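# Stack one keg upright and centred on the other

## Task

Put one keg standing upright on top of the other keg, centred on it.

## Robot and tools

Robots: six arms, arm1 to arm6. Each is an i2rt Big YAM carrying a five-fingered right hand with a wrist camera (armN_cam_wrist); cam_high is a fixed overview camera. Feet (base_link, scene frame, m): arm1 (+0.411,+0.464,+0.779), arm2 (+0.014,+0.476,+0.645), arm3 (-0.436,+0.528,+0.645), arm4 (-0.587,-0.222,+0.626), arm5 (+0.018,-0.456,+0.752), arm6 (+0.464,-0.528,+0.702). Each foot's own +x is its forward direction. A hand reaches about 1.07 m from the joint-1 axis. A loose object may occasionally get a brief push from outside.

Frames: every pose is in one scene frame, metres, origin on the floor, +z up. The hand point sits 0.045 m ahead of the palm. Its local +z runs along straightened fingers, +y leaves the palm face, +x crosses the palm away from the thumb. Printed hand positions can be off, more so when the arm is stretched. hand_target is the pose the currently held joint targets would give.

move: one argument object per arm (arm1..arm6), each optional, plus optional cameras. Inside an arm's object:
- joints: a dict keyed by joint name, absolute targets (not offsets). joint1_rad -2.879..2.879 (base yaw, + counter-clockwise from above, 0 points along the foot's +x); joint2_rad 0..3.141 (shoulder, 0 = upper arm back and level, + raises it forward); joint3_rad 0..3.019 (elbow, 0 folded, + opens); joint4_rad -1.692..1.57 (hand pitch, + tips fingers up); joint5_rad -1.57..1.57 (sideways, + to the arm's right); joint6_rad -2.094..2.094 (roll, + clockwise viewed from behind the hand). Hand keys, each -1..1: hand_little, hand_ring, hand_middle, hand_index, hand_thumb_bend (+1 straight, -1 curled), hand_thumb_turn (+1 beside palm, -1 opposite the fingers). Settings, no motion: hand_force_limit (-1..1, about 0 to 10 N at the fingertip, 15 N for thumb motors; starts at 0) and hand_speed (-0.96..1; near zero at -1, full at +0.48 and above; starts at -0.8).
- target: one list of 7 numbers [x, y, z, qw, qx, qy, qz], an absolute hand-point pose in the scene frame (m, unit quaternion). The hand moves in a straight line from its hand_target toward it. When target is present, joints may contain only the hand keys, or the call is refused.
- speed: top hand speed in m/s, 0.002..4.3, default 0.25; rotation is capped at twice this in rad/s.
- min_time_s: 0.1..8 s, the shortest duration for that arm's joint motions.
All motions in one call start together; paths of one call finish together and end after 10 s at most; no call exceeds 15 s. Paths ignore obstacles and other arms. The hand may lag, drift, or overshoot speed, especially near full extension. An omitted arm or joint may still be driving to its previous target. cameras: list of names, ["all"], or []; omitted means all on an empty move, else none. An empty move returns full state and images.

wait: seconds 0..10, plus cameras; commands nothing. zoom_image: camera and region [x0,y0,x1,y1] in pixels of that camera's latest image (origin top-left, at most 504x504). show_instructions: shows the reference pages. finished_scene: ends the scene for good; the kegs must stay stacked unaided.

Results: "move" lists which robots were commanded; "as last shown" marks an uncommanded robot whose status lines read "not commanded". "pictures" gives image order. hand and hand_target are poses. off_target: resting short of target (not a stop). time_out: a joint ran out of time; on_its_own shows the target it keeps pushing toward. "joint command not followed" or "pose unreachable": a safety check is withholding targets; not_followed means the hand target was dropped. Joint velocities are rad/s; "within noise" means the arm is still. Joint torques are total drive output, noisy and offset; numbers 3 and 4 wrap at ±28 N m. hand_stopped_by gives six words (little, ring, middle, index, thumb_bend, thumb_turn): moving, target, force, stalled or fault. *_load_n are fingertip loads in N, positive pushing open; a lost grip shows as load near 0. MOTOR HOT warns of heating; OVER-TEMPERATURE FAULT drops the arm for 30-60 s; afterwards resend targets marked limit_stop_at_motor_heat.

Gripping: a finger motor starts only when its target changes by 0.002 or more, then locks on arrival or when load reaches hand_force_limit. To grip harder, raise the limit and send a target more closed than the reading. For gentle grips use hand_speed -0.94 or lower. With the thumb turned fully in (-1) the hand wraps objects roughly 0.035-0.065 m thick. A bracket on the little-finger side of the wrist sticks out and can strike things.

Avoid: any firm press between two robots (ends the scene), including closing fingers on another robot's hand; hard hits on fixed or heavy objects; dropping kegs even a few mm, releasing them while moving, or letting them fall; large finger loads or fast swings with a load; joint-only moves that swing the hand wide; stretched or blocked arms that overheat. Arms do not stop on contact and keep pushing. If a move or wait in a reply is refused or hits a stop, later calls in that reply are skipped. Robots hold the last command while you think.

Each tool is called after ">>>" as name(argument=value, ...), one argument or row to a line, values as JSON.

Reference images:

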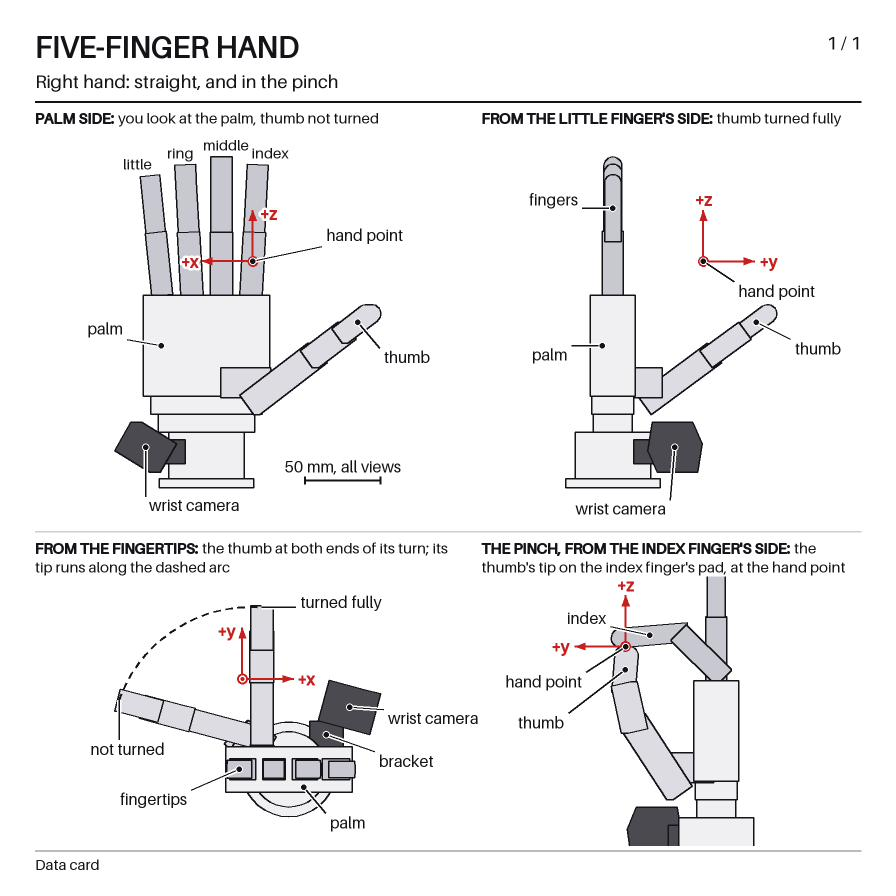

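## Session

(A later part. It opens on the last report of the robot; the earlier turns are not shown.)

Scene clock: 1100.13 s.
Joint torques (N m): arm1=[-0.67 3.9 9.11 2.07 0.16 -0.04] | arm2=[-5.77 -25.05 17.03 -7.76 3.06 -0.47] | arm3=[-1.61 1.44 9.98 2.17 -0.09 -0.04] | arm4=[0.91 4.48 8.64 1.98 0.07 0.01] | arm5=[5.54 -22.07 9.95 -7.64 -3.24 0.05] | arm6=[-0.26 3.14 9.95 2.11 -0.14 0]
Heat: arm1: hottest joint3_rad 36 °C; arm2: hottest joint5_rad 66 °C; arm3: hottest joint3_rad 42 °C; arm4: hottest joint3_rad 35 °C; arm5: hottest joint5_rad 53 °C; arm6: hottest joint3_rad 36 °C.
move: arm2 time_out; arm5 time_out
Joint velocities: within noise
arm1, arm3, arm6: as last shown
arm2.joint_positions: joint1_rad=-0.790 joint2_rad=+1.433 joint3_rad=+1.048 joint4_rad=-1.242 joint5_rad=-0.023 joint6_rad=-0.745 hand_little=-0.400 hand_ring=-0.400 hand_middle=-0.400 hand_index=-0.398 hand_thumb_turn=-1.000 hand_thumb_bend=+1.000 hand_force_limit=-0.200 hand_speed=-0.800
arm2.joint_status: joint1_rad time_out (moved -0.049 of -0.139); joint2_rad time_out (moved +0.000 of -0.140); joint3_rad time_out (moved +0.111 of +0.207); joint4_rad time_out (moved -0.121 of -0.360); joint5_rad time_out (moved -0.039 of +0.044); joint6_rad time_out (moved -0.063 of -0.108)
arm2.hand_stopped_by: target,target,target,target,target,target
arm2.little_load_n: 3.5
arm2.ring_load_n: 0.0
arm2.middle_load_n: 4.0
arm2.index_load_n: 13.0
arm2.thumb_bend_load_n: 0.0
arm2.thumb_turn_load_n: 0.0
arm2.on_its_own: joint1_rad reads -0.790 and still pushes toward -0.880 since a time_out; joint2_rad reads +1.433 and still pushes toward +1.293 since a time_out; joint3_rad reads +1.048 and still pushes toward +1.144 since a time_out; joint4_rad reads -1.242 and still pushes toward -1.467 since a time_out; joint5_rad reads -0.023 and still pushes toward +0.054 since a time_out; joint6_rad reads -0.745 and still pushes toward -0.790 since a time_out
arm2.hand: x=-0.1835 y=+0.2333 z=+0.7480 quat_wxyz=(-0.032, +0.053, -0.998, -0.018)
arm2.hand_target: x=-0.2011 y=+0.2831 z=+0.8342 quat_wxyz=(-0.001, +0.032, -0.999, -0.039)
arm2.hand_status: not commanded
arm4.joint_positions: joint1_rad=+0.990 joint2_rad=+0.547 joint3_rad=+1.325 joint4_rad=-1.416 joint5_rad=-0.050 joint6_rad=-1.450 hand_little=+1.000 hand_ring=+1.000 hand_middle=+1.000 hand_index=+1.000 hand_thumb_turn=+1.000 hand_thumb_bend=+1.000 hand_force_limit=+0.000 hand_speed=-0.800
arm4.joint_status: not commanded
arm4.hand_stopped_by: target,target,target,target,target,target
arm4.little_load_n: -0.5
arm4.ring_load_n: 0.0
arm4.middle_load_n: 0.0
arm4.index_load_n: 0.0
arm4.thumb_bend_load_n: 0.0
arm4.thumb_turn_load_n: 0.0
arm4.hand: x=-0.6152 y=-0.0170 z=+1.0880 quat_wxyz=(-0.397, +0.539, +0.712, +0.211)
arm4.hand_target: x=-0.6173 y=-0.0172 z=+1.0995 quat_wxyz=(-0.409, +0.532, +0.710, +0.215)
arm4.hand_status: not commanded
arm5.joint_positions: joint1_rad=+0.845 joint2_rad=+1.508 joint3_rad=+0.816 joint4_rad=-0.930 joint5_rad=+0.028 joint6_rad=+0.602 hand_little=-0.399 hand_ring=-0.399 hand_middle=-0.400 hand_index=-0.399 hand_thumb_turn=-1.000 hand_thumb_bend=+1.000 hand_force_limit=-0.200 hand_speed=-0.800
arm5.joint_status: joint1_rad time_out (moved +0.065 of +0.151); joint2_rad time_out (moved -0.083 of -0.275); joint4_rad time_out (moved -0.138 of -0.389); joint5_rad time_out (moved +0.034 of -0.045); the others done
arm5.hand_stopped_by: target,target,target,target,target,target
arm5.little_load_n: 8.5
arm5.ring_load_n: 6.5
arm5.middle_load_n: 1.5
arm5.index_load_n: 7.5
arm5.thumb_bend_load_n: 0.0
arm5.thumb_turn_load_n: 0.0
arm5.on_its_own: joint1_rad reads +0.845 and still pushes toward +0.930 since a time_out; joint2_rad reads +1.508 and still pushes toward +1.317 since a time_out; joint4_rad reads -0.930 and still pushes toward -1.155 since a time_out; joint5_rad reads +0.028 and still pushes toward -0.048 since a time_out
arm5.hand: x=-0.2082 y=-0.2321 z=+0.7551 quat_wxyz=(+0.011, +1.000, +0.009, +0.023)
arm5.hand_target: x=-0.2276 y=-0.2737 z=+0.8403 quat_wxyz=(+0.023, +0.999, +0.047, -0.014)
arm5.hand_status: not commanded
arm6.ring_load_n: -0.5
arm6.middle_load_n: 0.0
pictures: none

>>> move(
  arm2={"joints":{"joint1_rad":-0.618,"joint2_rad":1.146,"joint3_rad":0.991,"joint4_rad":-1.47,"joint5_rad":0.04,"joint6_rad":-0.526},"min_time_s":4},
  arm5={"joints":{"joint1_rad":0.664,"joint2_rad":1.108,"joint3_rad":0.679,"joint4_rad":-1.17,"joint5_rad":-0.035,"joint6_rad":0.377},"min_time_s":4},
  cameras=["cam_high"],
)

Scene clock: 1136.17 s.
Joint torques (N m): arm1=[-0.56 3.9 9.17 2.02 0.15 -0.03] | arm2=[-2.02 -25.29 10.13 -7.31 2.52 -0.1] | arm3=[-1.55 1.26 10.02 2.11 -0.1 -0.03] | arm4=[0.79 4.6 8.61 1.95 0.08 0.02] | arm5=[1.79 -17.03 7.23 -7.47 -2.57 -0.09] | arm6=[-0.09 2.84 9.78 2.15 -0.1 0]
Heat: arm1: hottest joint3_rad 36 °C; arm2: hottest joint5_rad 69 °C; arm3: hottest joint3_rad 42 °C; arm4: hottest joint3_rad 35 °C; arm5: hottest joint5_rad 52 °C; arm6: hottest joint3_rad 36 °C.
move: arm2 time_out; arm5 time_out
Joint velocities: within noise
arm1, arm4, arm6: as last shown
arm2.joint_positions: joint1_rad=-0.578 joint2_rad=+1.308 joint3_rad=+0.977 joint4_rad=-1.255 joint5_rad=-0.025 joint6_rad=-0.518 hand_little=-0.400 hand_ring=-0.400 hand_middle=-0.400 hand_index=-0.398 hand_thumb_turn=-1.000 hand_thumb_bend=+1.000 hand_force_limit=-0.200 hand_speed=-0.800
arm2.joint_status: joint2_rad time_out (moved -0.126 of -0.287); joint4_rad time_out (moved -0.014 of -0.228); joint5_rad time_out (moved -0.002 of +0.063); the others done
arm2.hand_stopped_by: target,target,target,target,target,target
arm2.little_load_n: 6.5
arm2.ring_load_n: 0.0
arm2.middle_load_n: 1.5
arm2.index_load_n: 12.5
arm2.thumb_bend_load_n: 0.0
arm2.thumb_turn_load_n: 0.0
arm2.on_its_own: joint2_rad reads +1.308 and still pushes toward +1.146 since a time_out; joint4_rad reads -1.255 and still pushes toward -1.470 since a time_out; joint5_rad reads -0.025 and still pushes toward +0.040 since a time_out
arm2.hand: x=-0.1008 y=+0.2205 z=+0.7645 quat_wxyz=(-0.020, +0.046, -0.999, -0.004)
arm2.hand_target: x=-0.0983 y=+0.2804 z=+0.8229 quat_wxyz=(-0.001, +0.031, -0.999, -0.037)
arm2.hand_status: not commanded
arm3.joint_positions: joint1_rad=+0.150 joint2_rad=+0.607 joint3_rad=+1.465 joint4_rad=-1.236 joint5_rad=+0.200 joint6_rad=-0.950 hand_little=+1.000 hand_ring=+1.000 hand_middle=+1.000 hand_index=+1.000 hand_thumb_turn=+1.000 hand_thumb_bend=+1.000 hand_force_limit=+0.000 hand_speed=-0.800
arm3.joint_status: not commanded
arm3.hand_stopped_by: target,target,target,target,target,target
arm3.little_load_n: 0.0
arm3.ring_load_n: -0.5
arm3.middle_load_n: 0.0
arm3.index_load_n: 0.0
arm3.thumb_bend_load_n: 0.0
arm3.thumb_turn_load_n: 0.0
arm3.hand: x=-0.5114 y=+0.3085 z=+1.1831 quat_wxyz=(+0.328, +0.322, -0.762, +0.456)
arm3.hand_target: x=-0.5115 y=+0.3107 z=+1.1910 quat_wxyz=(+0.331, +0.319, -0.758, +0.464)
arm3.hand_status: not commanded
arm4.little_load_n: 0.0
arm5.joint_positions: joint1_rad=+0.636 joint2_rad=+1.267 joint3_rad=+0.665 joint4_rad=-0.939 joint5_rad=+0.026 joint6_rad=+0.386 hand_little=-0.399 hand_ring=-0.399 hand_middle=-0.400 hand_index=-0.399 hand_thumb_turn=-1.000 hand_thumb_bend=+1.000 hand_force_limit=-0.200 hand_speed=-0.800
arm5.joint_status: joint2_rad time_out (moved -0.241 of -0.400); joint4_rad time_out (moved -0.009 of -0.240); joint5_rad time_out (moved -0.002 of -0.063); the others done
arm5.hand_stopped_by: target,target,target,target,target,target
arm5.little_load_n: 8.5
arm5.ring_load_n: 5.5
arm5.middle_load_n: 0.5
arm5.index_load_n: 10.5
arm5.thumb_bend_load_n: 0.0
arm5.thumb_turn_load_n: 0.0
arm5.on_its_own: joint2_rad reads +1.267 and still pushes toward +1.108 since a time_out; joint4_rad reads -0.939 and still pushes toward -1.164 since a time_out; joint5_rad reads +0.026 and still pushes toward -0.035 since a time_out
arm5.hand: x=-0.1247 y=-0.2436 z=+0.7788 quat_wxyz=(-0.021, +1.000, +0.012, +0.003)
arm5.hand_target: x=-0.1229 y=-0.2905 z=+0.8290 quat_wxyz=(+0.015, +0.999, +0.031, -0.014)
arm5.hand_status: not commanded
arm6.ring_load_n: 0.0

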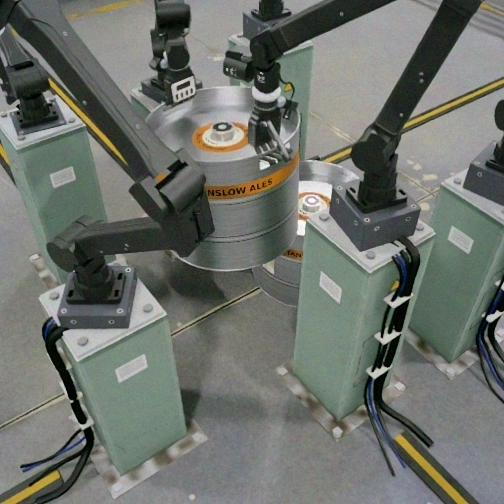

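>>> move(
  arm2={"joints":{"joint1_rad":-0.254,"joint2_rad":1.086,"joint3_rad":0.932,"joint4_rad":-1.477,"joint5_rad":0.01,"joint6_rad":-0.162},"min_time_s":5},
  arm5={"joints":{"joint1_rad":0.237,"joint2_rad":1.047,"joint3_rad":0.59,"joint4_rad":-1.155,"joint5_rad":0.0,"joint6_rad":-0.05},"min_time_s":5},
  cameras=["cam_high"],
)

Scene clock: 1157.57 s.
Joint torques (N m): arm1=[-0.73 3.84 9.16 2.03 0.15 -0.02] | arm2=[0.56 -23.71 9.87 -7.54 0.69 0.19] | arm3=[-1.9 1.49 9.98 2.15 -0.08 -0.04] | arm4=[0.97 4.54 8.64 1.92 0.07 0.02] | arm5=[-0.62 -13.63 6.68 -7.1 -0.14 -0.41] | arm6=[0.32 2.96 9.87 2.17 -0.12 -0.03]
Heat: arm1: hottest joint3_rad 36 °C; arm2: hottest joint5_rad 62 °C; arm3: hottest joint3_rad 42 °C; arm4: hottest joint3_rad 35 °C; arm5: hottest joint5_rad 47 °C; arm6: hottest joint3_rad 37 °C.
move: arm2 time_out; arm5 time_out
Joint velocities: arm1=[within noise] | arm2=[within noise] | arm3=[within noise] | arm4=[within noise] | arm5=[within noise] | arm6=[-0.005 -0.015 0.007 -0.012 0.081 -0.154]
arm1, arm3, arm4, arm6: as last shown
arm2.joint_positions: joint1_rad=-0.249 joint2_rad=+1.241 joint3_rad=+0.922 joint4_rad=-1.255 joint5_rad=-0.009 joint6_rad=-0.183 hand_little=-0.399 hand_ring=-0.400 hand_middle=-0.400 hand_index=-0.398 hand_thumb_turn=-1.000 hand_thumb_bend=+1.000 hand_force_limit=-0.200 hand_speed=-0.800
arm2.joint_status: joint2_rad time_out (moved -0.066 of -0.222); joint4_rad time_out (moved +0.000 of -0.222); the others done
arm2.hand_stopped_by: target,target,target,target,target,target
arm2.little_load_n: 10.5
arm2.ring_load_n: 0.0
arm2.middle_load_n: 1.0
arm2.index_load_n: 10.0
arm2.thumb_bend_load_n: 0.0
arm2.thumb_turn_load_n: 0.0
arm2.on_its_own: joint2_rad reads +1.241 and still pushes toward +1.086 since a time_out; joint4_rad reads -1.255 and still pushes toward -1.477 since a time_out
arm2.hand: x=+0.0083 y=+0.2136 z=+0.7660 quat_wxyz=(-0.010, +0.043, -0.999, -0.005)
arm2.hand_target: x=+0.0101 y=+0.2711 z=+0.8179 quat_wxyz=(-0.004, +0.030, -0.999, -0.034)
arm2.hand_status: not commanded
arm3.ring_load_n: 0.0
arm5.joint_positions: joint1_rad=+0.245 joint2_rad=+1.176 joint3_rad=+0.585 joint4_rad=-0.939 joint5_rad=+0.003 joint6_rad=-0.007 hand_little=-0.399 hand_ring=-0.399 hand_middle=-0.400 hand_index=-0.399 hand_thumb_turn=-1.000 hand_thumb_bend=+1.000 hand_force_limit=-0.200 hand_speed=-0.800
arm5.joint_status: joint4_rad time_out (moved +0.000 of -0.216); joint6_rad time_out (moved -0.392 of -0.436); the others done
arm5.hand_stopped_by: target,target,target,target,target,target
arm5.little_load_n: 8.5
arm5.ring_load_n: 5.0
arm5.middle_load_n: 0.5
arm5.index_load_n: 11.0
arm5.thumb_bend_load_n: -0.5
arm5.thumb_turn_load_n: 0.0
arm5.on_its_own: joint4_rad reads -0.939 and still pushes toward -1.155 since a time_out; joint6_rad reads -0.007 and still pushes toward -0.050 since a time_out
arm5.hand: x=-0.0156 y=-0.2506 z=+0.7757 quat_wxyz=(-0.023, +1.000, +0.013, -0.001)
arm5.hand_target: x=-0.0113 y=-0.2958 z=+0.8111 quat_wxyz=(+0.018, +0.999, +0.031, -0.003)
arm5.hand_status: not commanded

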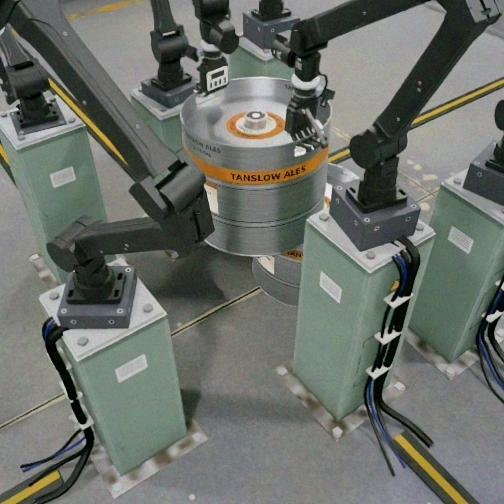

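>>> move(
  arm2={"joints":{"joint1_rad":0.109,"joint2_rad":1.117,"joint3_rad":0.957,"joint4_rad":-1.47,"joint5_rad":-0.02,"joint6_rad":0.2},"min_time_s":5},
  arm5={"joints":{"joint1_rad":-0.197,"joint2_rad":1.085,"joint3_rad":0.62,"joint4_rad":-1.155,"joint5_rad":0.04,"joint6_rad":-0.484},"min_time_s":5},
  cameras=["cam_high"],
)

Scene clock: 1180.10 s.
Joint torques (N m): arm1=[-0.5 3.84 9.2 1.94 0.14 -0.03] | arm2=[3.49 -20.84 11.81 -7.65 -1.22 0.54] | arm3=[-1.79 1.38 10 2.09 -0.09 -0.05] | arm4=[0.91 4.48 8.66 1.88 0.08 0.01] | arm5=[-3.72 -11.58 8.32 -7.49 2.89 -0.91] | arm6=[0.32 3.14 9.85 2.09 -0.14 0]
Heat: arm1: hottest joint3_rad 36 °C; arm2: hottest joint5_rad 51 °C; arm3: hottest joint3_rad 43 °C; arm4: hottest joint3_rad 35 °C; arm5: hottest joint5_rad 42 °C; arm6: hottest joint3_rad 37 °C.
move: arm2 time_out; arm5 time_out
Joint velocities: within noise
arm1, arm3, arm4, arm6: as last shown
arm2.joint_positions: joint1_rad=+0.073 joint2_rad=+1.241 joint3_rad=+0.926 joint4_rad=-1.234 joint5_rad=+0.009 joint6_rad=+0.144 hand_little=-0.399 hand_ring=-0.400 hand_middle=-0.400 hand_index=-0.399 hand_thumb_turn=-1.000 hand_thumb_bend=+1.000 hand_force_limit=-0.200 hand_speed=-0.800
arm2.joint_status: joint4_rad time_out (moved +0.022 of -0.215); joint6_rad time_out (moved +0.327 of +0.383); the others done
arm2.hand_stopped_by: target,target,target,target,target,target
arm2.little_load_n: 15.5
arm2.ring_load_n: 0.5
arm2.middle_load_n: 0.5
arm2.index_load_n: 7.0
arm2.thumb_bend_load_n: 0.0
arm2.thumb_turn_load_n: 0.0
arm2.on_its_own: joint4_rad reads -1.234 and still pushes toward -1.459 since a time_out; joint6_rad reads +0.144 and still pushes toward +0.200 since a time_out
arm2.hand: x=+0.1108 y=+0.2124 z=+0.7666 quat_wxyz=(-0.003, +0.040, -0.999, +0.008)
arm2.hand_target: x=+0.1154 y=+0.2656 z=+0.8196 quat_wxyz=(-0.009, +0.030, -0.999, -0.029)
arm2.hand_status: not commanded
arm3.ring_load_n: -0.5
arm5.joint_positions: joint1_rad=-0.145 joint2_rad=+1.188 joint3_rad=+0.593 joint4_rad=-0.913 joint5_rad=-0.028 joint6_rad=-0.387 hand_little=-0.399 hand_ring=-0.399 hand_middle=-0.400 hand_index=-0.399 hand_thumb_turn=-1.000 hand_thumb_bend=+1.000 hand_force_limit=-0.200 hand_speed=-0.800
arm5.joint_status: joint1_rad time_out (moved -0.390 of -0.442); joint4_rad time_out (moved +0.025 of -0.216); joint5_rad time_out (moved -0.031 of +0.037); joint6_rad time_out (moved -0.381 of -0.477); the others done
arm5.hand_stopped_by: target,target,target,target,target,target
arm5.little_load_n: 8.5
arm5.ring_load_n: 5.0
arm5.middle_load_n: 0.0
arm5.index_load_n: 12.0
arm5.thumb_bend_load_n: 0.0
arm5.thumb_turn_load_n: 0.0
arm5.on_its_own: joint1_rad reads -0.145 and still pushes toward -0.197 since a time_out; joint4_rad reads -0.913 and still pushes toward -1.141 since a time_out; joint5_rad reads -0.028 and still pushes toward +0.040 since a time_out; joint6_rad reads -0.387 and still pushes toward -0.484 since a time_out
arm5.hand: x=+0.0835 y=-0.2577 z=+0.7738 quat_wxyz=(-0.036, +0.999, +0.009, -0.004)
arm5.hand_target: x=+0.0956 y=-0.3058 z=+0.8124 quat_wxyz=(+0.022, +0.999, +0.031, +0.007)
arm5.hand_status: not commanded

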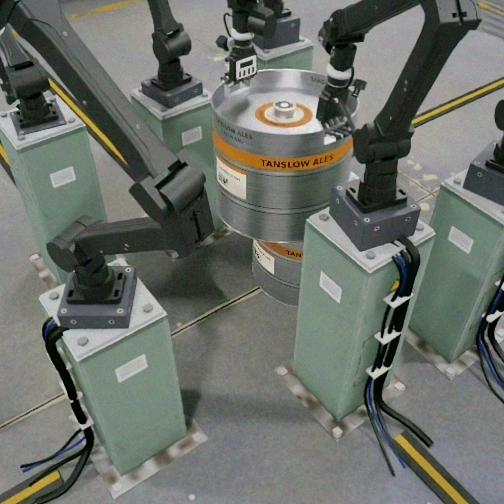

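>>> move(
  arm2={"joints":{"joint1_rad":0.418,"joint2_rad":1.26,"joint3_rad":1.091,"joint4_rad":-1.46,"joint5_rad":-0.07,"joint6_rad":0.53},"min_time_s":5},
  arm5={"joints":{"joint1_rad":-0.547,"joint2_rad":1.259,"joint3_rad":0.757,"joint4_rad":-1.15,"joint5_rad":0.1,"joint6_rad":-0.87},"min_time_s":5},
  cameras=["cam_high","arm2_cam_wrist","arm5_cam_wrist","arm6_cam_wrist","arm1_cam_wrist"],
)

>>> zoom_image(
  camera="cam_high",
  region=[200, 40, 420, 260],
)

Scene clock: 1220.23 s.
Joint torques (N m): arm1=[-0.5 4.13 9.17 2.02 0.15 -0.03] | arm2=[6.59 -24.06 13.82 -7.62 -3.31 1.05] | arm3=[-1.73 1.32 10 2.09 -0.08 -0.04] | arm4=[0.79 4.54 8.66 1.95 0.06 0] | arm5=[-5.89 -16.32 8.9 -7.53 4.04 -1.37] | arm6=[0.03 3.02 9.87 2.04 -0.16 -0.01]
Heat: arm1: hottest joint3_rad 36 °C; arm2: hottest joint5_rad 50 °C; arm3: hottest joint3_rad 43 °C; arm4: hottest joint3_rad 35 °C; arm5: hottest joint5_rad 53 °C; arm6: hottest joint3_rad 37 °C.
move: arm2 time_out; arm5 time_out
Joint velocities: within noise
arm1.joint_positions: joint1_rad=+0.709 joint2_rad=+0.567 joint3_rad=+1.375 joint4_rad=-1.336 joint5_rad=+0.100 joint6_rad=-1.400 hand_little=+1.000 hand_ring=+1.000 hand_middle=+1.000 hand_index=+1.000 hand_thumb_turn=+1.000 hand_thumb_bend=+1.000 hand_force_limit=+0.000 hand_speed=-0.800
arm1.joint_status: not commanded
arm1.hand_stopped_by: target,target,target,target,target,target
arm1.little_load_n: 0.0
arm1.ring_load_n: 0.0
arm1.middle_load_n: 0.0
arm1.index_load_n: -0.5
arm1.thumb_bend_load_n: 0.0
arm1.thumb_turn_load_n: 0.0
arm1.hand: x=+0.4706 y=+0.2526 z=+1.2798 quat_wxyz=(+0.232, +0.718, -0.483, +0.444)
arm1.hand_target: x=+0.4678 y=+0.2537 z=+1.2868 quat_wxyz=(+0.236, +0.712, -0.484, +0.450)
arm1.hand_status: not commanded
arm2.joint_positions: joint1_rad=+0.344 joint2_rad=+1.395 joint3_rad=+1.036 joint4_rad=-1.230 joint5_rad=+0.017 joint6_rad=+0.423 hand_little=-0.399 hand_ring=-0.400 hand_middle=-0.400 hand_index=-0.399 hand_thumb_turn=-1.000 hand_thumb_bend=+1.000 hand_force_limit=-0.200 hand_speed=-0.800
arm2.joint_status: joint1_rad time_out (moved +0.272 of +0.345); joint4_rad time_out (moved +0.004 of -0.226); joint5_rad time_out (moved +0.008 of -0.079); joint6_rad time_out (moved +0.279 of +0.386); the others done
arm2.hand_stopped_by: target,target,target,target,target,target
arm2.little_load_n: 16.0
arm2.ring_load_n: 0.5
arm2.middle_load_n: 0.5
arm2.index_load_n: 6.5
arm2.thumb_bend_load_n: 0.0
arm2.thumb_turn_load_n: 0.0
arm2.on_its_own: joint1_rad reads +0.344 and still pushes toward +0.418 since a time_out; joint4_rad reads -1.230 and still pushes toward -1.454 since a time_out; joint5_rad reads +0.017 and still pushes toward -0.064 since a time_out; joint6_rad reads +0.423 and still pushes toward +0.530 since a time_out
arm2.hand: x=+0.2147 y=+0.2054 z=+0.7573 quat_wxyz=(+0.007, +0.037, -0.999, -0.008)
arm2.hand_target: x=+0.2307 y=+0.2614 z=+0.8310 quat_wxyz=(-0.019, +0.019, -0.999, -0.043)
arm2.hand_status: not commanded
arm3, arm4: as last shown
arm3.ring_load_n: 0.0
arm4.ring_load_n: -0.5
arm4.thumb_turn_load_n: 0.5
arm5.joint_positions: joint1_rad=-0.461 joint2_rad=+1.389 joint3_rad=+0.717 joint4_rad=-0.911 joint5_rad=-0.034 joint6_rad=-0.727 hand_little=-0.399 hand_ring=-0.399 hand_middle=-0.400 hand_index=-0.398 hand_thumb_turn=-1.000 hand_thumb_bend=+1.000 hand_force_limit=-0.200 hand_speed=-0.800
arm5.joint_status: joint1_rad time_out (moved -0.316 of -0.402); joint4_rad time_out (moved +0.003 of -0.237); joint5_rad time_out (moved -0.006 of +0.128); joint6_rad time_out (moved -0.340 of -0.483); the others done
arm5.hand_stopped_by: target,target,target,target,target,target
arm5.little_load_n: 4.5
arm5.ring_load_n: 4.0
arm5.middle_load_n: 0.0
arm5.index_load_n: 15.5
arm5.thumb_bend_load_n: -0.5
arm5.thumb_turn_load_n: 0.0
arm5.on_its_own: joint1_rad reads -0.461 and still pushes toward -0.547 since a time_out; joint4_rad reads -0.911 and still pushes toward -1.135 since a time_out; joint5_rad reads -0.034 and still pushes toward +0.061 since a time_out (your +0.100 is given up); joint6_rad reads -0.727 and still pushes toward -0.870 since a time_out
arm5.hand: x=+0.1848 y=-0.2698 z=+0.7612 quat_wxyz=(-0.009, +1.000, +0.020, -0.020)
arm5.hand_target: x=+0.2026 y=-0.3224 z=+0.8178 quat_wxyz=(+0.043, +0.998, +0.050, -0.006)
arm5.hand_status: not commanded
arm6.joint_positions: joint1_rad=-0.716 joint2_rad=+0.557 joint3_rad=+1.325 joint4_rad=-1.516 joint5_rad=-0.200 joint6_rad=-0.950 hand_little=+1.000 hand_ring=+1.000 hand_middle=+1.000 hand_index=+1.000 hand_thumb_turn=+1.000 hand_thumb_bend=+1.000 hand_force_limit=+0.000 hand_speed=-0.800
arm6.joint_status: not commanded
arm6.hand_stopped_by: target,target,target,target,target,target
arm6.little_load_n: 0.0
arm6.ring_load_n: 0.0
arm6.middle_load_n: 0.0
arm6.index_load_n: 0.0
arm6.thumb_bend_load_n: 0.0
arm6.thumb_turn_load_n: 0.0
arm6.hand: x=+0.5382 y=-0.3795 z=+1.1287 quat_wxyz=(-0.364, +0.877, +0.246, +0.192)
arm6.hand_target: x=+0.5358 y=-0.3788 z=+1.1356 quat_wxyz=(-0.372, +0.872, +0.253, +0.195)
arm6.hand_status: not commanded
pictures: arm1_cam_wrist, arm2_cam_wrist, arm5_cam_wrist, arm6_cam_wrist, cam_high
arm1_cam_wrist: T_world_to_cam=[[-0.80985, -0.5763, 0.10964, 0.39111], [-0.56061, 0.70523, -0.43401, 0.63352], [0.1728, -0.41295, -0.89421, 1.28289]] pos_world=[0.45021, 0.30839, 1.37925]
arm2_cam_wrist: T_world_to_cam=[[-0.29782, 0.95461, -0.00478, -0.12236], [0.84558, 0.26612, 0.46279, -0.58017], [0.44306, 0.13379, -0.88645, 0.66804]] pos_world=[0.15815, 0.18182, 0.8601]
arm5_cam_wrist: T_world_to_cam=[[0.25852, -0.96464, 0.05135, -0.35101], [-0.80103, -0.18436, 0.56953, -0.3374], [-0.53992, -0.18837, -0.82037, 0.78244]] pos_world=[0.24294, -0.25342, 0.85207]
arm6_cam_wrist: T_world_to_cam=[[0.73999, -0.54909, -0.38848, -0.17133], [-0.6514, -0.72896, -0.21045, 0.31566], [-0.16763, 0.40879, -0.8971, 1.37487]] pos_world=[0.56287, -0.426, 1.23328]

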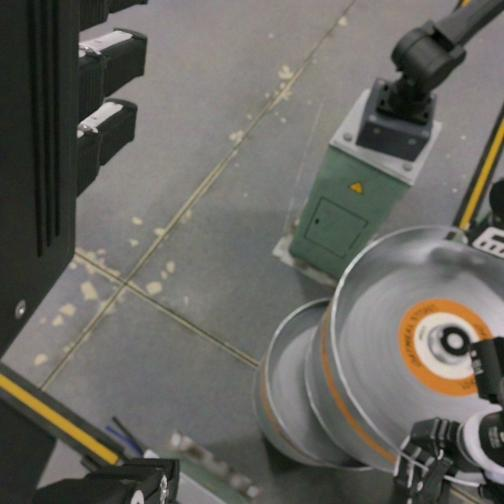

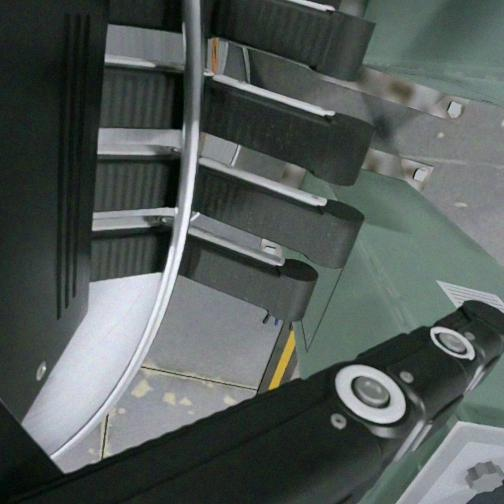

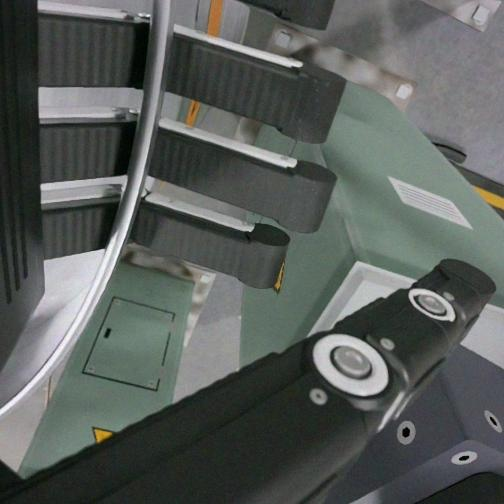

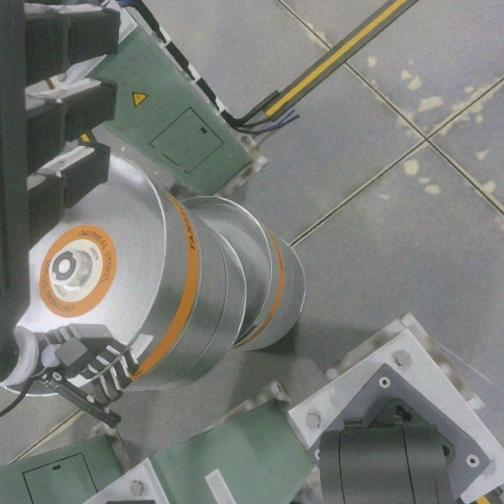

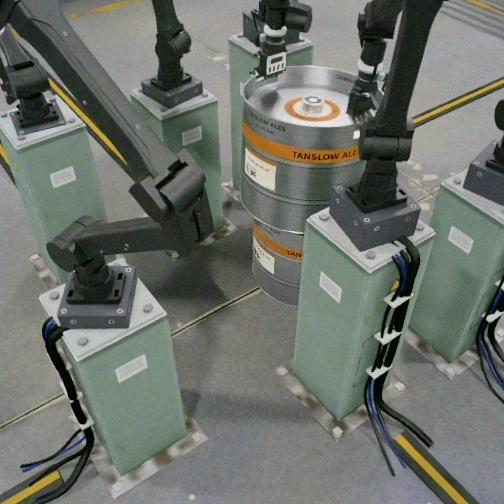

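Scaled by 2.291.

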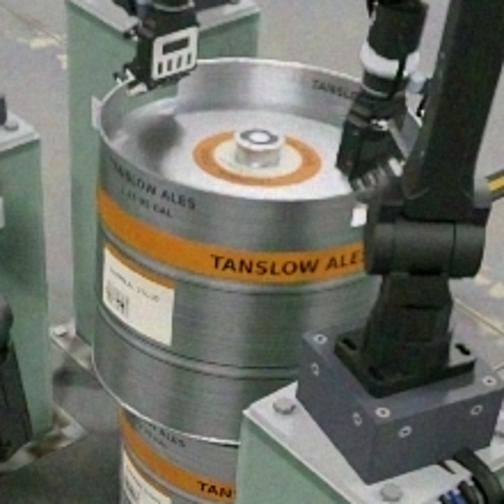

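>>> move(
  arm2={"joints":{"joint1_rad":0.521,"joint2_rad":1.283,"joint3_rad":1.084,"joint4_rad":-1.43,"joint5_rad":-0.07,"joint6_rad":0.635},"min_time_s":3},
  arm5={"joints":{"joint1_rad":-0.584,"joint2_rad":1.375,"joint3_rad":0.827,"joint4_rad":-1.10,"joint5_rad":0.06,"joint6_rad":-0.895},"min_time_s":3},
  cameras=["cam_high","arm1_cam_wrist","arm6_cam_wrist"],
)

>>> zoom_image(
  camera="cam_high",
  region=[220, 40, 400, 220],
)

Scene clock: 1260.53 s.
Joint torques (N m): arm1=[-0.73 3.66 9.18 1.98 0.15 -0.03] | arm2=[7.12 -24.53 12.97 -6.89 -3.45 1.06] | arm3=[-1.67 1.44 9.96 2.18 -0.09 -0.04] | arm4=[0.79 4.42 8.61 1.94 0.07 0.02] | arm5=[-6.07 -18.08 7.86 -6.82 3.67 -1.35] | arm6=[0.15 2.73 9.89 2.07 -0.15 -0.05]
Heat: arm1: hottest joint3_rad 36 °C; arm2: hottest joint5_rad 70 °C; arm3: hottest joint3_rad 43 °C; arm4: hottest joint3_rad 36 °C; arm5: hottest joint5_rad 65 °C; arm6: hottest joint3_rad 37 °C.
move: arm2 time_out; arm5 time_out
Joint velocities: within noise
arm1, arm3, arm4, arm6: as last shown
arm1.ring_load_n: -0.5
arm1.index_load_n: 0.0
arm2.joint_positions: joint1_rad=+0.439 joint2_rad=+1.421 joint3_rad=+1.036 joint4_rad=-1.230 joint5_rad=+0.031 joint6_rad=+0.526 hand_little=-0.399 hand_ring=-0.400 hand_middle=-0.400 hand_index=-0.399 hand_thumb_turn=-1.000 hand_thumb_bend=+1.000 hand_force_limit=-0.200 hand_speed=-0.800
arm2.joint_status: joint1_rad time_out (moved +0.095 of +0.177); joint4_rad time_out (moved +0.000 of -0.200); joint5_rad time_out (moved +0.014 of -0.087); joint6_rad time_out (moved +0.104 of +0.212); the others done
arm2.hand_stopped_by: target,target,target,target,target,target
arm2.little_load_n: 16.5
arm2.ring_load_n: 0.5
arm2.middle_load_n: 0.5
arm2.index_load_n: 6.0
arm2.thumb_bend_load_n: 0.0
arm2.thumb_turn_load_n: 0.0
arm2.on_its_own: joint1_rad reads +0.439 and still pushes toward +0.521 since a time_out; joint4_rad reads -1.230 and still pushes toward -1.430 since a time_out; joint5_rad reads +0.031 and still pushes toward -0.055 since a time_out; joint6_rad reads +0.526 and still pushes toward +0.635 since a time_out
arm2.hand: x=+0.2434 y=+0.2223 z=+0.7488 quat_wxyz=(+0.020, +0.033, -0.999, -0.014)
arm2.hand_target: x=+0.2599 y=+0.2772 z=+0.8208 quat_wxyz=(-0.009, +0.018, -0.999, -0.043)
arm2.hand_status: not commanded
arm3.thumb_bend_load_n: -0.5
arm4.ring_load_n: 0.0
arm4.thumb_turn_load_n: 0.0
arm5.joint_positions: joint1_rad=-0.494 joint2_rad=+1.514 joint3_rad=+0.795 joint4_rad=-0.896 joint5_rad=-0.046 joint6_rad=-0.756 hand_little=-0.400 hand_ring=-0.399 hand_middle=-0.400 hand_index=-0.398 hand_thumb_turn=-1.000 hand_thumb_bend=+1.000 hand_force_limit=-0.200 hand_speed=-0.800
arm5.joint_status: joint1_rad time_out (moved -0.032 of -0.123); joint4_rad time_out (moved +0.014 of -0.189); joint5_rad time_out (moved -0.012 of +0.094); joint6_rad time_out (moved -0.029 of -0.168); the others done
arm5.hand_stopped_by: target,target,target,target,target,target
arm5.little_load_n: 2.5
arm5.ring_load_n: 4.0
arm5.middle_load_n: 0.0
arm5.index_load_n: 15.5
arm5.thumb_bend_load_n: 0.0
arm5.thumb_turn_load_n: 0.0
arm5.on_its_own: joint1_rad reads -0.494 and still pushes toward -0.584 since a time_out; joint4_rad reads -0.896 and still pushes toward -1.100 since a time_out; joint5_rad reads -0.046 and still pushes toward +0.041 since a time_out; joint6_rad reads -0.756 and still pushes toward -0.895 since a time_out
arm5.hand: x=+0.2090 y=-0.2535 z=+0.7467 quat_wxyz=(-0.001, +0.999, +0.018, -0.035)
arm5.hand_target: x=+0.2301 y=-0.3043 z=+0.8060 quat_wxyz=(+0.038, +0.998, +0.044, -0.018)
arm5.hand_status: not commanded
pictures: arm1_cam_wrist, arm6_cam_wrist, cam_high
arm1_cam_wrist: T_world_to_cam=[[-0.80985, -0.5763, 0.10964, 0.39111], [-0.56061, 0.70523, -0.43401, 0.63352], [0.1728, -0.41295, -0.89421, 1.28289]] pos_world=[0.45021, 0.30839, 1.37925]
arm6_cam_wrist: T_world_to_cam=[[0.73999, -0.54909, -0.38848, -0.17133], [-0.6514, -0.72896, -0.21045, 0.31566], [-0.16763, 0.40879, -0.8971, 1.37487]] pos_world=[0.56287, -0.426, 1.23328]

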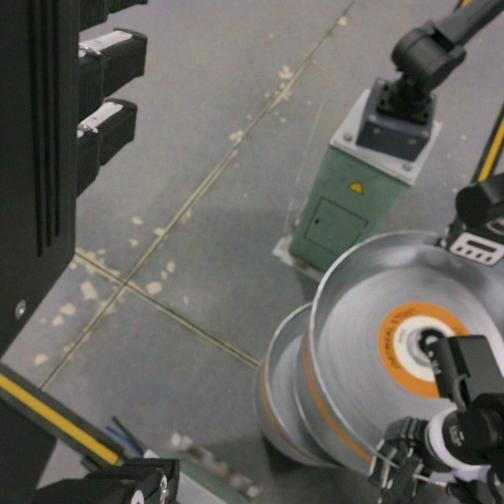

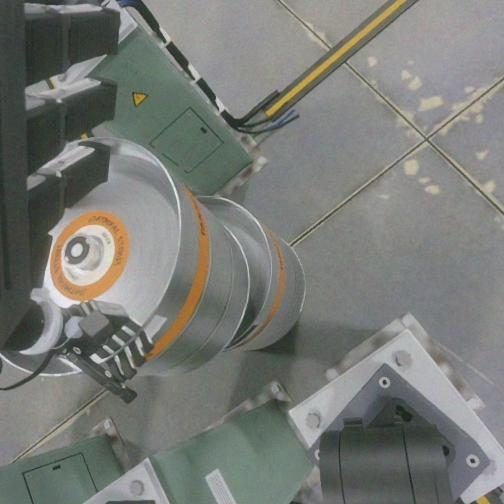

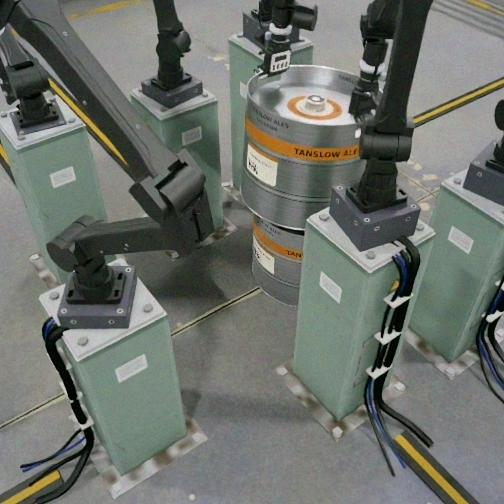

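Scaled by 2.800.

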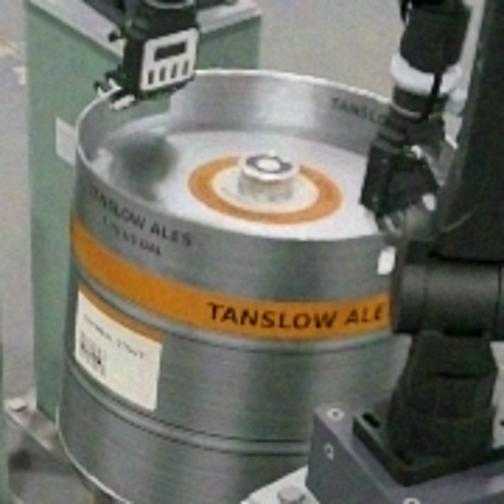

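>>> move(
  arm2={"joints":{"joint1_rad":0.542,"joint4_rad":-1.41,"joint5_rad":-0.095},"min_time_s":3},
  arm5={"joints":{"joint2_rad":1.397,"joint3_rad":0.848,"joint4_rad":-1.07,"joint5_rad":0.105},"min_time_s":3},
  cameras=["cam_high","arm1_cam_wrist","arm6_cam_wrist"],
)

>>> zoom_image(
  camera="cam_high",
  region=[220, 50, 420, 250],
)

Scene clock: 1305.03 s.
Joint torques (N m): arm1=[-0.38 3.78 9.16 2.03 0.17 -0.03] | arm2=[7.36 -24.88 12.94 -6.46 -3.58 0.93] | arm3=[-1.55 1.32 9.99 2.11 -0.09 -0.03] | arm4=[0.79 4.72 8.65 1.91 0.07 0.03] | arm5=[-5.89 -19.19 8.13 -6.34 3.93 -1.22] | arm6=[0.26 3.08 9.81 2.1 -0.13 -0.03]
Heat: arm1: hottest joint3_rad 36 °C; arm2: hottest joint5_rad 84 °C; arm3: hottest joint3_rad 43 °C; arm4: hottest joint3_rad 36 °C; arm5: hottest joint5_rad 68 °C; arm6: hottest joint3_rad 37 °C.
move: arm2 time_out; arm5 time_out
Joint velocities: within noise
arm1, arm3, arm4, arm6: as last shown
arm1.ring_load_n: 0.0
arm2.joint_positions: joint1_rad=+0.458 joint2_rad=+1.424 joint3_rad=+1.036 joint4_rad=-1.222 joint5_rad=+0.016 joint6_rad=+0.538 hand_little=-0.399 hand_ring=-0.400 hand_middle=-0.400 hand_index=-0.399 hand_thumb_turn=-1.000 hand_thumb_bend=+1.000 hand_force_limit=-0.200 hand_speed=-0.800
arm2.joint_status: joint1_rad time_out (moved +0.019 of +0.103); joint4_rad time_out (moved +0.008 of -0.180); joint5_rad time_out (moved -0.015 of -0.126)
arm2.hand_stopped_by: target,target,target,target,target,target
arm2.little_load_n: 17.0
arm2.ring_load_n: 0.5
arm2.middle_load_n: 0.5
arm2.index_load_n: 5.5
arm2.thumb_bend_load_n: 0.0
arm2.thumb_turn_load_n: 0.0
arm2.on_its_own: joint1_rad reads +0.458 and still pushes toward +0.542 since a time_out; joint2_rad reads +1.424 and still pushes toward +1.283 since a time_out; joint4_rad reads -1.222 and still pushes toward -1.410 since a time_out; joint5_rad reads +0.016 and still pushes toward -0.072 since a time_out; joint6_rad reads +0.538 and still pushes toward +0.635 since a time_out
arm2.hand: x=+0.2524 y=+0.2263 z=+0.7482 quat_wxyz=(+0.012, +0.036, -0.999, -0.016)
arm2.hand_target: x=+0.2700 y=+0.2805 z=+0.8213 quat_wxyz=(-0.022, +0.029, -0.999, -0.041)
arm2.hand_status: not commanded
arm3.ring_load_n: -0.5
arm3.thumb_bend_load_n: 0.5
arm4.thumb_bend_load_n: 0.5
arm5.joint_positions: joint1_rad=-0.496 joint2_rad=+1.543 joint3_rad=+0.813 joint4_rad=-0.879 joint5_rad=-0.024 joint6_rad=-0.762 hand_little=-0.400 hand_ring=-0.399 hand_middle=-0.400 hand_index=-0.398 hand_thumb_turn=-1.000 hand_thumb_bend=+1.000 hand_force_limit=-0.200 hand_speed=-0.800
arm5.joint_status: joint2_rad time_out (moved +0.029 of -0.117); joint4_rad time_out (moved +0.017 of -0.174); joint5_rad time_out (moved +0.022 of +0.151); the others done
arm5.hand_stopped_by: target,target,target,target,target,target
arm5.little_load_n: 4.0
arm5.ring_load_n: 4.5
arm5.middle_load_n: 0.0
arm5.index_load_n: 14.0
arm5.thumb_bend_load_n: 0.0
arm5.thumb_turn_load_n: 0.0
arm5.on_its_own: joint1_rad reads -0.496 and still pushes toward -0.584 since a time_out; joint2_rad reads +1.543 and still pushes toward +1.397 since a time_out; joint4_rad reads -0.879 and still pushes toward -1.070 since a time_out; joint5_rad reads -0.024 and still pushes toward +0.069 since a time_out (your +0.105 is given up); joint6_rad reads -0.762 and still pushes toward -0.895 since a time_out
arm5.hand: x=+0.2196 y=-0.2495 z=+0.7419 quat_wxyz=(+0.004, +0.999, +0.021, -0.025)
arm5.hand_target: x=+0.2453 y=-0.2971 z=+0.8046 quat_wxyz=(+0.039, +0.998, +0.044, +0.002)
arm5.hand_status: not commanded
pictures: arm1_cam_wrist, arm6_cam_wrist, cam_high
arm1_cam_wrist: T_world_to_cam=[[-0.80985, -0.5763, 0.10964, 0.39111], [-0.56061, 0.70523, -0.43401, 0.63352], [0.1728, -0.41295, -0.89421, 1.28289]] pos_world=[0.45021, 0.30839, 1.37925]
arm6_cam_wrist: T_world_to_cam=[[0.73999, -0.54909, -0.38848, -0.17133], [-0.6514, -0.72896, -0.21045, 0.31566], [-0.16763, 0.40879, -0.8971, 1.37487]] pos_world=[0.56287, -0.426, 1.23328]

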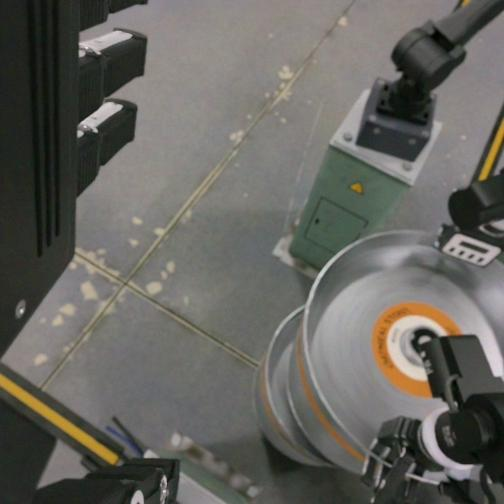

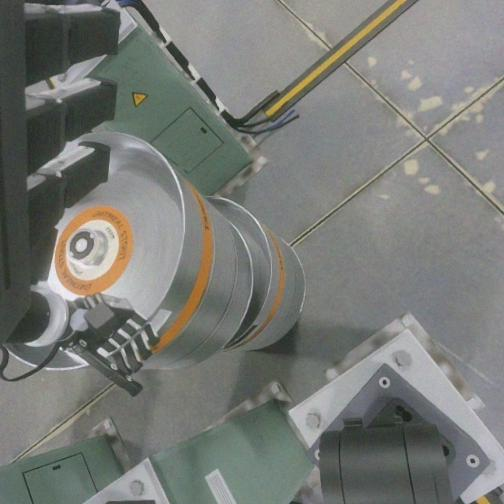

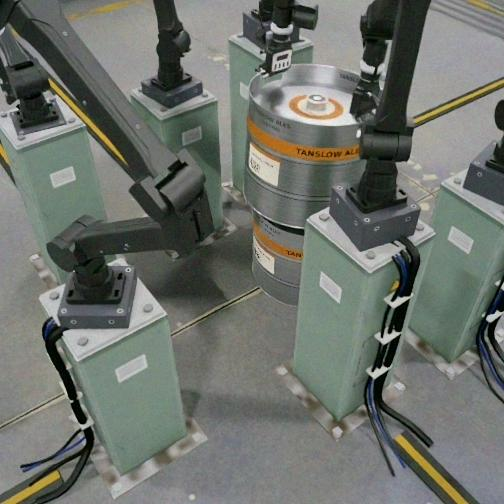

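Scaled by 2.520.

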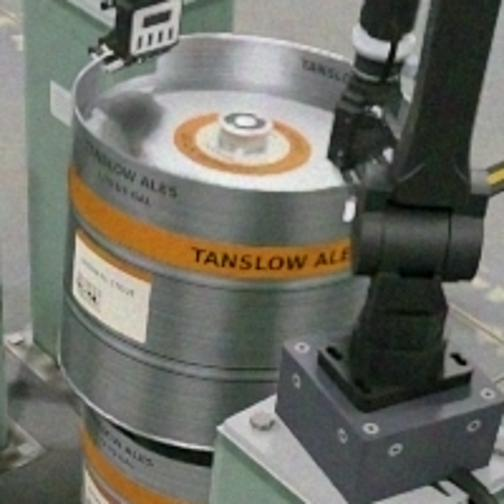

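>>> move(
  arm2={"joints":{"joint2_rad":1.302,"joint3_rad":1.006,"joint4_rad":-1.313,"joint5_rad":-0.04},"min_time_s":2.5},
  arm5={"joints":{"joint2_rad":1.454,"joint3_rad":0.796,"joint4_rad":-0.961},"min_time_s":2.5},
)

Scene clock: 1325.03 s.
Joint torques (N m): arm1=[-0.38 3.78 9.14 1.99 0.15 -0.02] | arm2=[6.59 -24 10.84 -5.74 -2.89 0.91] | arm3=[-1.61 1.61 9.94 2.13 -0.1 -0.03] | arm4=[0.85 4.48 8.64 1.95 0.07 0.03] | arm5=[-5.95 -19.6 4.97 -5.38 3.7 -1.18] | arm6=[0.32 3.14 9.81 2.11 -0.14 -0.01]
Heat: arm1: hottest joint3_rad 36 °C; arm2: hottest joint5_rad 86 °C; arm3: hottest joint3_rad 43 °C; arm4: hottest joint3_rad 36 °C; arm5: hottest joint5_rad 70 °C; arm6: hottest joint3_rad 37 °C. Fold robot arm2 in close to its base, or ease its load, before you think long.
move: arm2 time_out; arm5 time_out
MOTOR HOT: the motor of arm2's joint5_rad now reports 86 °C; the controller stops that arm at 100 °C. To cool a motor, set the load down, stop pushing, or move to a pose that needs little force.
Joint velocities: within noise
arm1, arm3, arm4, arm6: as last shown
arm2.joint_positions: joint1_rad=+0.467 joint2_rad=+1.436 joint3_rad=+0.979 joint4_rad=-1.145 joint5_rad=+0.032 joint6_rad=+0.541 hand_little=-0.399 hand_ring=-0.400 hand_middle=-0.400 hand_index=-0.399 hand_thumb_turn=-1.000 hand_thumb_bend=+1.000 hand_force_limit=-0.200 hand_speed=-0.800
arm2.joint_status: joint4_rad time_out (moved +0.077 of -0.091); joint5_rad time_out (moved +0.015 of -0.056); the others done
arm2.hand_stopped_by: target,target,target,target,target,target
arm2.little_load_n: 17.5
arm2.ring_load_n: 0.5
arm2.middle_load_n: 0.5
arm2.index_load_n: 5.0
arm2.thumb_bend_load_n: 0.0
arm2.thumb_turn_load_n: 0.0
arm2.on_its_own: joint1_rad reads +0.467 and still pushes toward +0.542 since a time_out; joint4_rad reads -1.145 and still pushes toward -1.313 since a time_out; joint5_rad reads +0.032 and still pushes toward -0.040 since a time_out; joint6_rad reads +0.541 and still pushes toward +0.635 since a time_out
arm2.hand: x=+0.2505 y=+0.2300 z=+0.7232 quat_wxyz=(+0.016, +0.040, -0.999, -0.008)
arm2.hand_target: x=+0.2643 y=+0.2783 z=+0.7837 quat_wxyz=(-0.009, +0.029, -0.999, -0.031)
arm2.hand_status: not commanded
arm3.ring_load_n: 0.0
arm3.thumb_bend_load_n: 0.0
arm4.thumb_bend_load_n: 0.0
arm5.joint_positions: joint1_rad=-0.498 joint2_rad=+1.599 joint3_rad=+0.799 joint4_rad=-0.798 joint5_rad=-0.037 joint6_rad=-0.770 hand_little=-0.400 hand_ring=-0.399 hand_middle=-0.400 hand_index=-0.398 hand_thumb_turn=-1.000 hand_thumb_bend=+1.000 hand_force_limit=-0.200 hand_speed=-0.800
arm5.joint_status: joint2_rad time_out (moved +0.056 of -0.089); joint4_rad time_out (moved +0.081 of -0.082); the others done
arm5.hand_stopped_by: target,target,target,target,target,target
arm5.little_load_n: 5.0
arm5.ring_load_n: 5.0
arm5.middle_load_n: 0.0
arm5.index_load_n: 12.5
arm5.thumb_bend_load_n: 0.0
arm5.thumb_turn_load_n: 0.0
arm5.on_its_own: joint1_rad reads -0.498 and still pushes toward -0.584 since a time_out; joint2_rad reads +1.599 and still pushes toward +1.454 since a time_out; joint4_rad reads -0.798 and still pushes toward -0.961 since a time_out; joint5_rad reads -0.037 and still pushes toward +0.050 since a time_out (your +0.105 is given up); joint6_rad reads -0.770 and still pushes toward -0.895 since a time_out
arm5.hand: x=+0.2220 y=-0.2442 z=+0.7177 quat_wxyz=(-0.005, +0.999, +0.024, -0.026)
arm5.hand_target: x=+0.2416 y=-0.2955 z=+0.7690 quat_wxyz=(+0.032, +0.999, +0.044, -0.004)
arm5.hand_status: not commanded
pictures: none

>>> move(
  arm2={"joints":{"joint2_rad":1.318,"joint3_rad":0.94,"joint4_rad":-1.235,"joint5_rad":-0.03},"min_time_s":2.5},
  arm5={"joints":{"joint2_rad":1.5,"joint3_rad":0.752,"joint4_rad":-0.875,"joint5_rad":0.04},"min_time_s":2.5},
  cameras=["cam_high","arm1_cam_wrist","arm6_cam_wrist"],
)

>>> zoom_image(
  camera="cam_high",
  region=[220, 50, 420, 250],
)

Scene clock: 1339.30 s.
Joint torques (N m): arm1=[-0.67 3.96 9.21 1.95 0.14 -0.03] | arm2=[6.48 -23 8.25 -5.31 -2.97 0.92] | arm3=[-1.61 1.38 9.95 2.14 -0.1 -0.03] | arm4=[0.79 4.54 8.62 1.94 0.07 0.01] | arm5=[-5.71 -18.55 4 -4.93 3.31 -1.17] | arm6=[0.32 2.96 9.84 2.06 -0.12 0]
Heat: arm1: hottest joint3_rad 36 °C; arm2: hottest joint5_rad 83 °C; arm3: hottest joint3_rad 43 °C; arm4: hottest joint3_rad 36 °C; arm5: hottest joint5_rad 69 °C; arm6: hottest joint3_rad 37 °C. Fold robot arm2 in close to its base, or ease its load, before you think long.
move: arm2 time_out; arm5 time_out
MOTOR HOT: still on. The motor of arm2's joint5_rad now reports 83 °C.
Joint velocities: within noise
arm1, arm3, arm6: as last shown
arm1.little_load_n: -0.5
arm1.index_load_n: -0.5
arm2.joint_positions: joint1_rad=+0.468 joint2_rad=+1.440 joint3_rad=+0.941 joint4_rad=-1.078 joint5_rad=+0.043 joint6_rad=+0.541 hand_little=-0.399 hand_ring=-0.400 hand_middle=-0.400 hand_index=-0.399 hand_thumb_turn=-1.000 hand_thumb_bend=+1.000 hand_force_limit=-0.200 hand_speed=-0.800
arm2.joint_status: joint4_rad time_out (moved +0.067 of -0.090); joint5_rad time_out (moved +0.012 of -0.062); the others done
arm2.hand_stopped_by: target,target,target,target,target,target
arm2.little_load_n: 16.5
arm2.ring_load_n: 0.0
arm2.middle_load_n: 0.0
arm2.index_load_n: 4.0
arm2.thumb_bend_load_n: 0.0
arm2.thumb_turn_load_n: 0.0
arm2.on_its_own: joint1_rad reads +0.468 and still pushes toward +0.542 since a time_out; joint4_rad reads -1.078 and still pushes toward -1.235 since a time_out; joint5_rad reads +0.043 and still pushes toward -0.030 since a time_out; joint6_rad reads +0.541 and still pushes toward +0.635 since a time_out
arm2.hand: x=+0.2494 y=+0.2284 z=+0.7070 quat_wxyz=(+0.015, +0.040, -0.999, +0.006)
arm2.hand_target: x=+0.2599 y=+0.2812 z=+0.7543 quat_wxyz=(-0.004, +0.029, -0.999, -0.029)
arm2.hand_status: not commanded
arm4.joint_positions: joint1_rad=+0.990 joint2_rad=+0.547 joint3_rad=+1.325 joint4_rad=-1.416 joint5_rad=-0.050 joint6_rad=-1.450 hand_little=+1.000 hand_ring=+1.000 hand_middle=+1.000 hand_index=+1.000 hand_thumb_turn=+1.000 hand_thumb_bend=+1.000 hand_force_limit=+0.000 hand_speed=-0.800
arm4.joint_status: not commanded
arm4.hand_stopped_by: target,target,target,target,target,target
arm4.little_load_n: 0.0
arm4.ring_load_n: 0.0
arm4.middle_load_n: 0.5
arm4.index_load_n: 0.0
arm4.thumb_bend_load_n: 0.0
arm4.thumb_turn_load_n: 0.0
arm4.hand: x=-0.6152 y=-0.0170 z=+1.0880 quat_wxyz=(-0.397, +0.539, +0.712, +0.211)
arm4.hand_target: x=-0.6173 y=-0.0172 z=+1.0995 quat_wxyz=(-0.409, +0.532, +0.710, +0.215)
arm4.hand_status: not commanded
arm5.joint_positions: joint1_rad=-0.502 joint2_rad=+1.629 joint3_rad=+0.764 joint4_rad=-0.725 joint5_rad=-0.048 joint6_rad=-0.771 hand_little=-0.400 hand_ring=-0.399 hand_middle=-0.400 hand_index=-0.398 hand_thumb_turn=-1.000 hand_thumb_bend=+1.000 hand_force_limit=-0.200 hand_speed=-0.800
arm5.joint_status: joint4_rad time_out (moved +0.074 of -0.077); joint5_rad time_out (moved -0.012 of +0.077); the others done
arm5.hand_stopped_by: target,target,target,target,target,target
arm5.little_load_n: 4.5
arm5.ring_load_n: 4.0
arm5.middle_load_n: 0.0
arm5.index_load_n: 12.5
arm5.thumb_bend_load_n: 0.0
arm5.thumb_turn_load_n: 0.0
arm5.on_its_own: joint1_rad reads -0.502 and still pushes toward -0.584 since a time_out; joint4_rad reads -0.725 and still pushes toward -0.875 since a time_out; joint5_rad reads -0.048 and still pushes toward +0.030 since a time_out; joint6_rad reads -0.771 and still pushes toward -0.895 since a time_out
arm5.hand: x=+0.2181 y=-0.2470 z=+0.6977 quat_wxyz=(-0.012, +0.999, +0.022, -0.027)
arm5.hand_target: x=+0.2343 y=-0.2968 z=+0.7407 quat_wxyz=(+0.027, +0.999, +0.044, -0.013)
arm5.hand_status: not commanded
pictures: arm1_cam_wrist, arm6_cam_wrist, cam_high
arm1_cam_wrist: T_world_to_cam=[[-0.80985, -0.5763, 0.10964, 0.39111], [-0.56061, 0.70523, -0.43401, 0.63352], [0.1728, -0.41295, -0.89421, 1.28289]] pos_world=[0.45021, 0.30839, 1.37925]
arm6_cam_wrist: T_world_to_cam=[[0.73999, -0.54909, -0.38848, -0.17133], [-0.6514, -0.72896, -0.21045, 0.31566], [-0.16763, 0.40879, -0.8971, 1.37487]] pos_world=[0.56287, -0.426, 1.23328]

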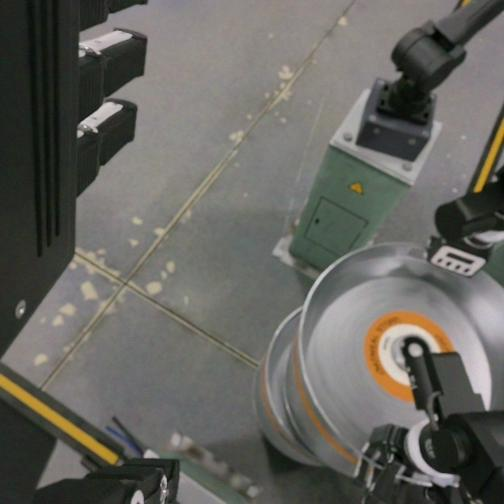

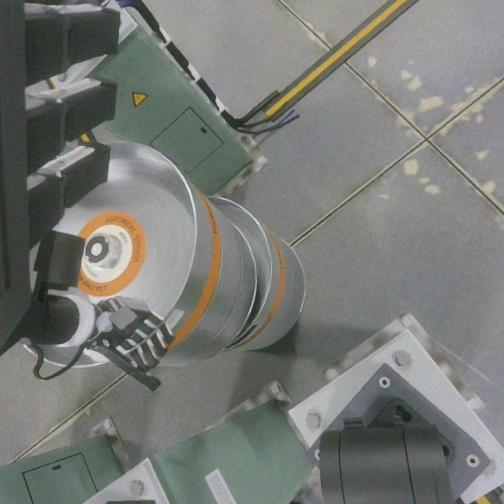

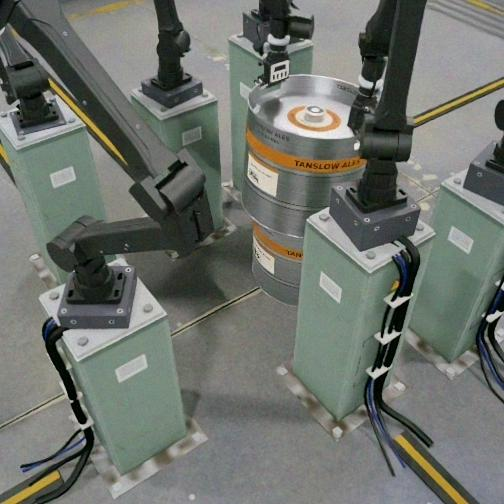

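Scaled by 2.520.

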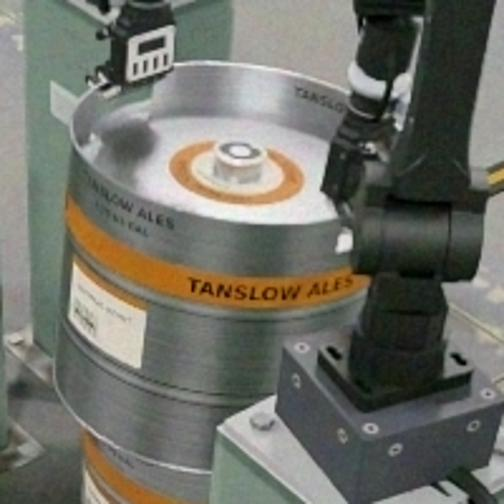

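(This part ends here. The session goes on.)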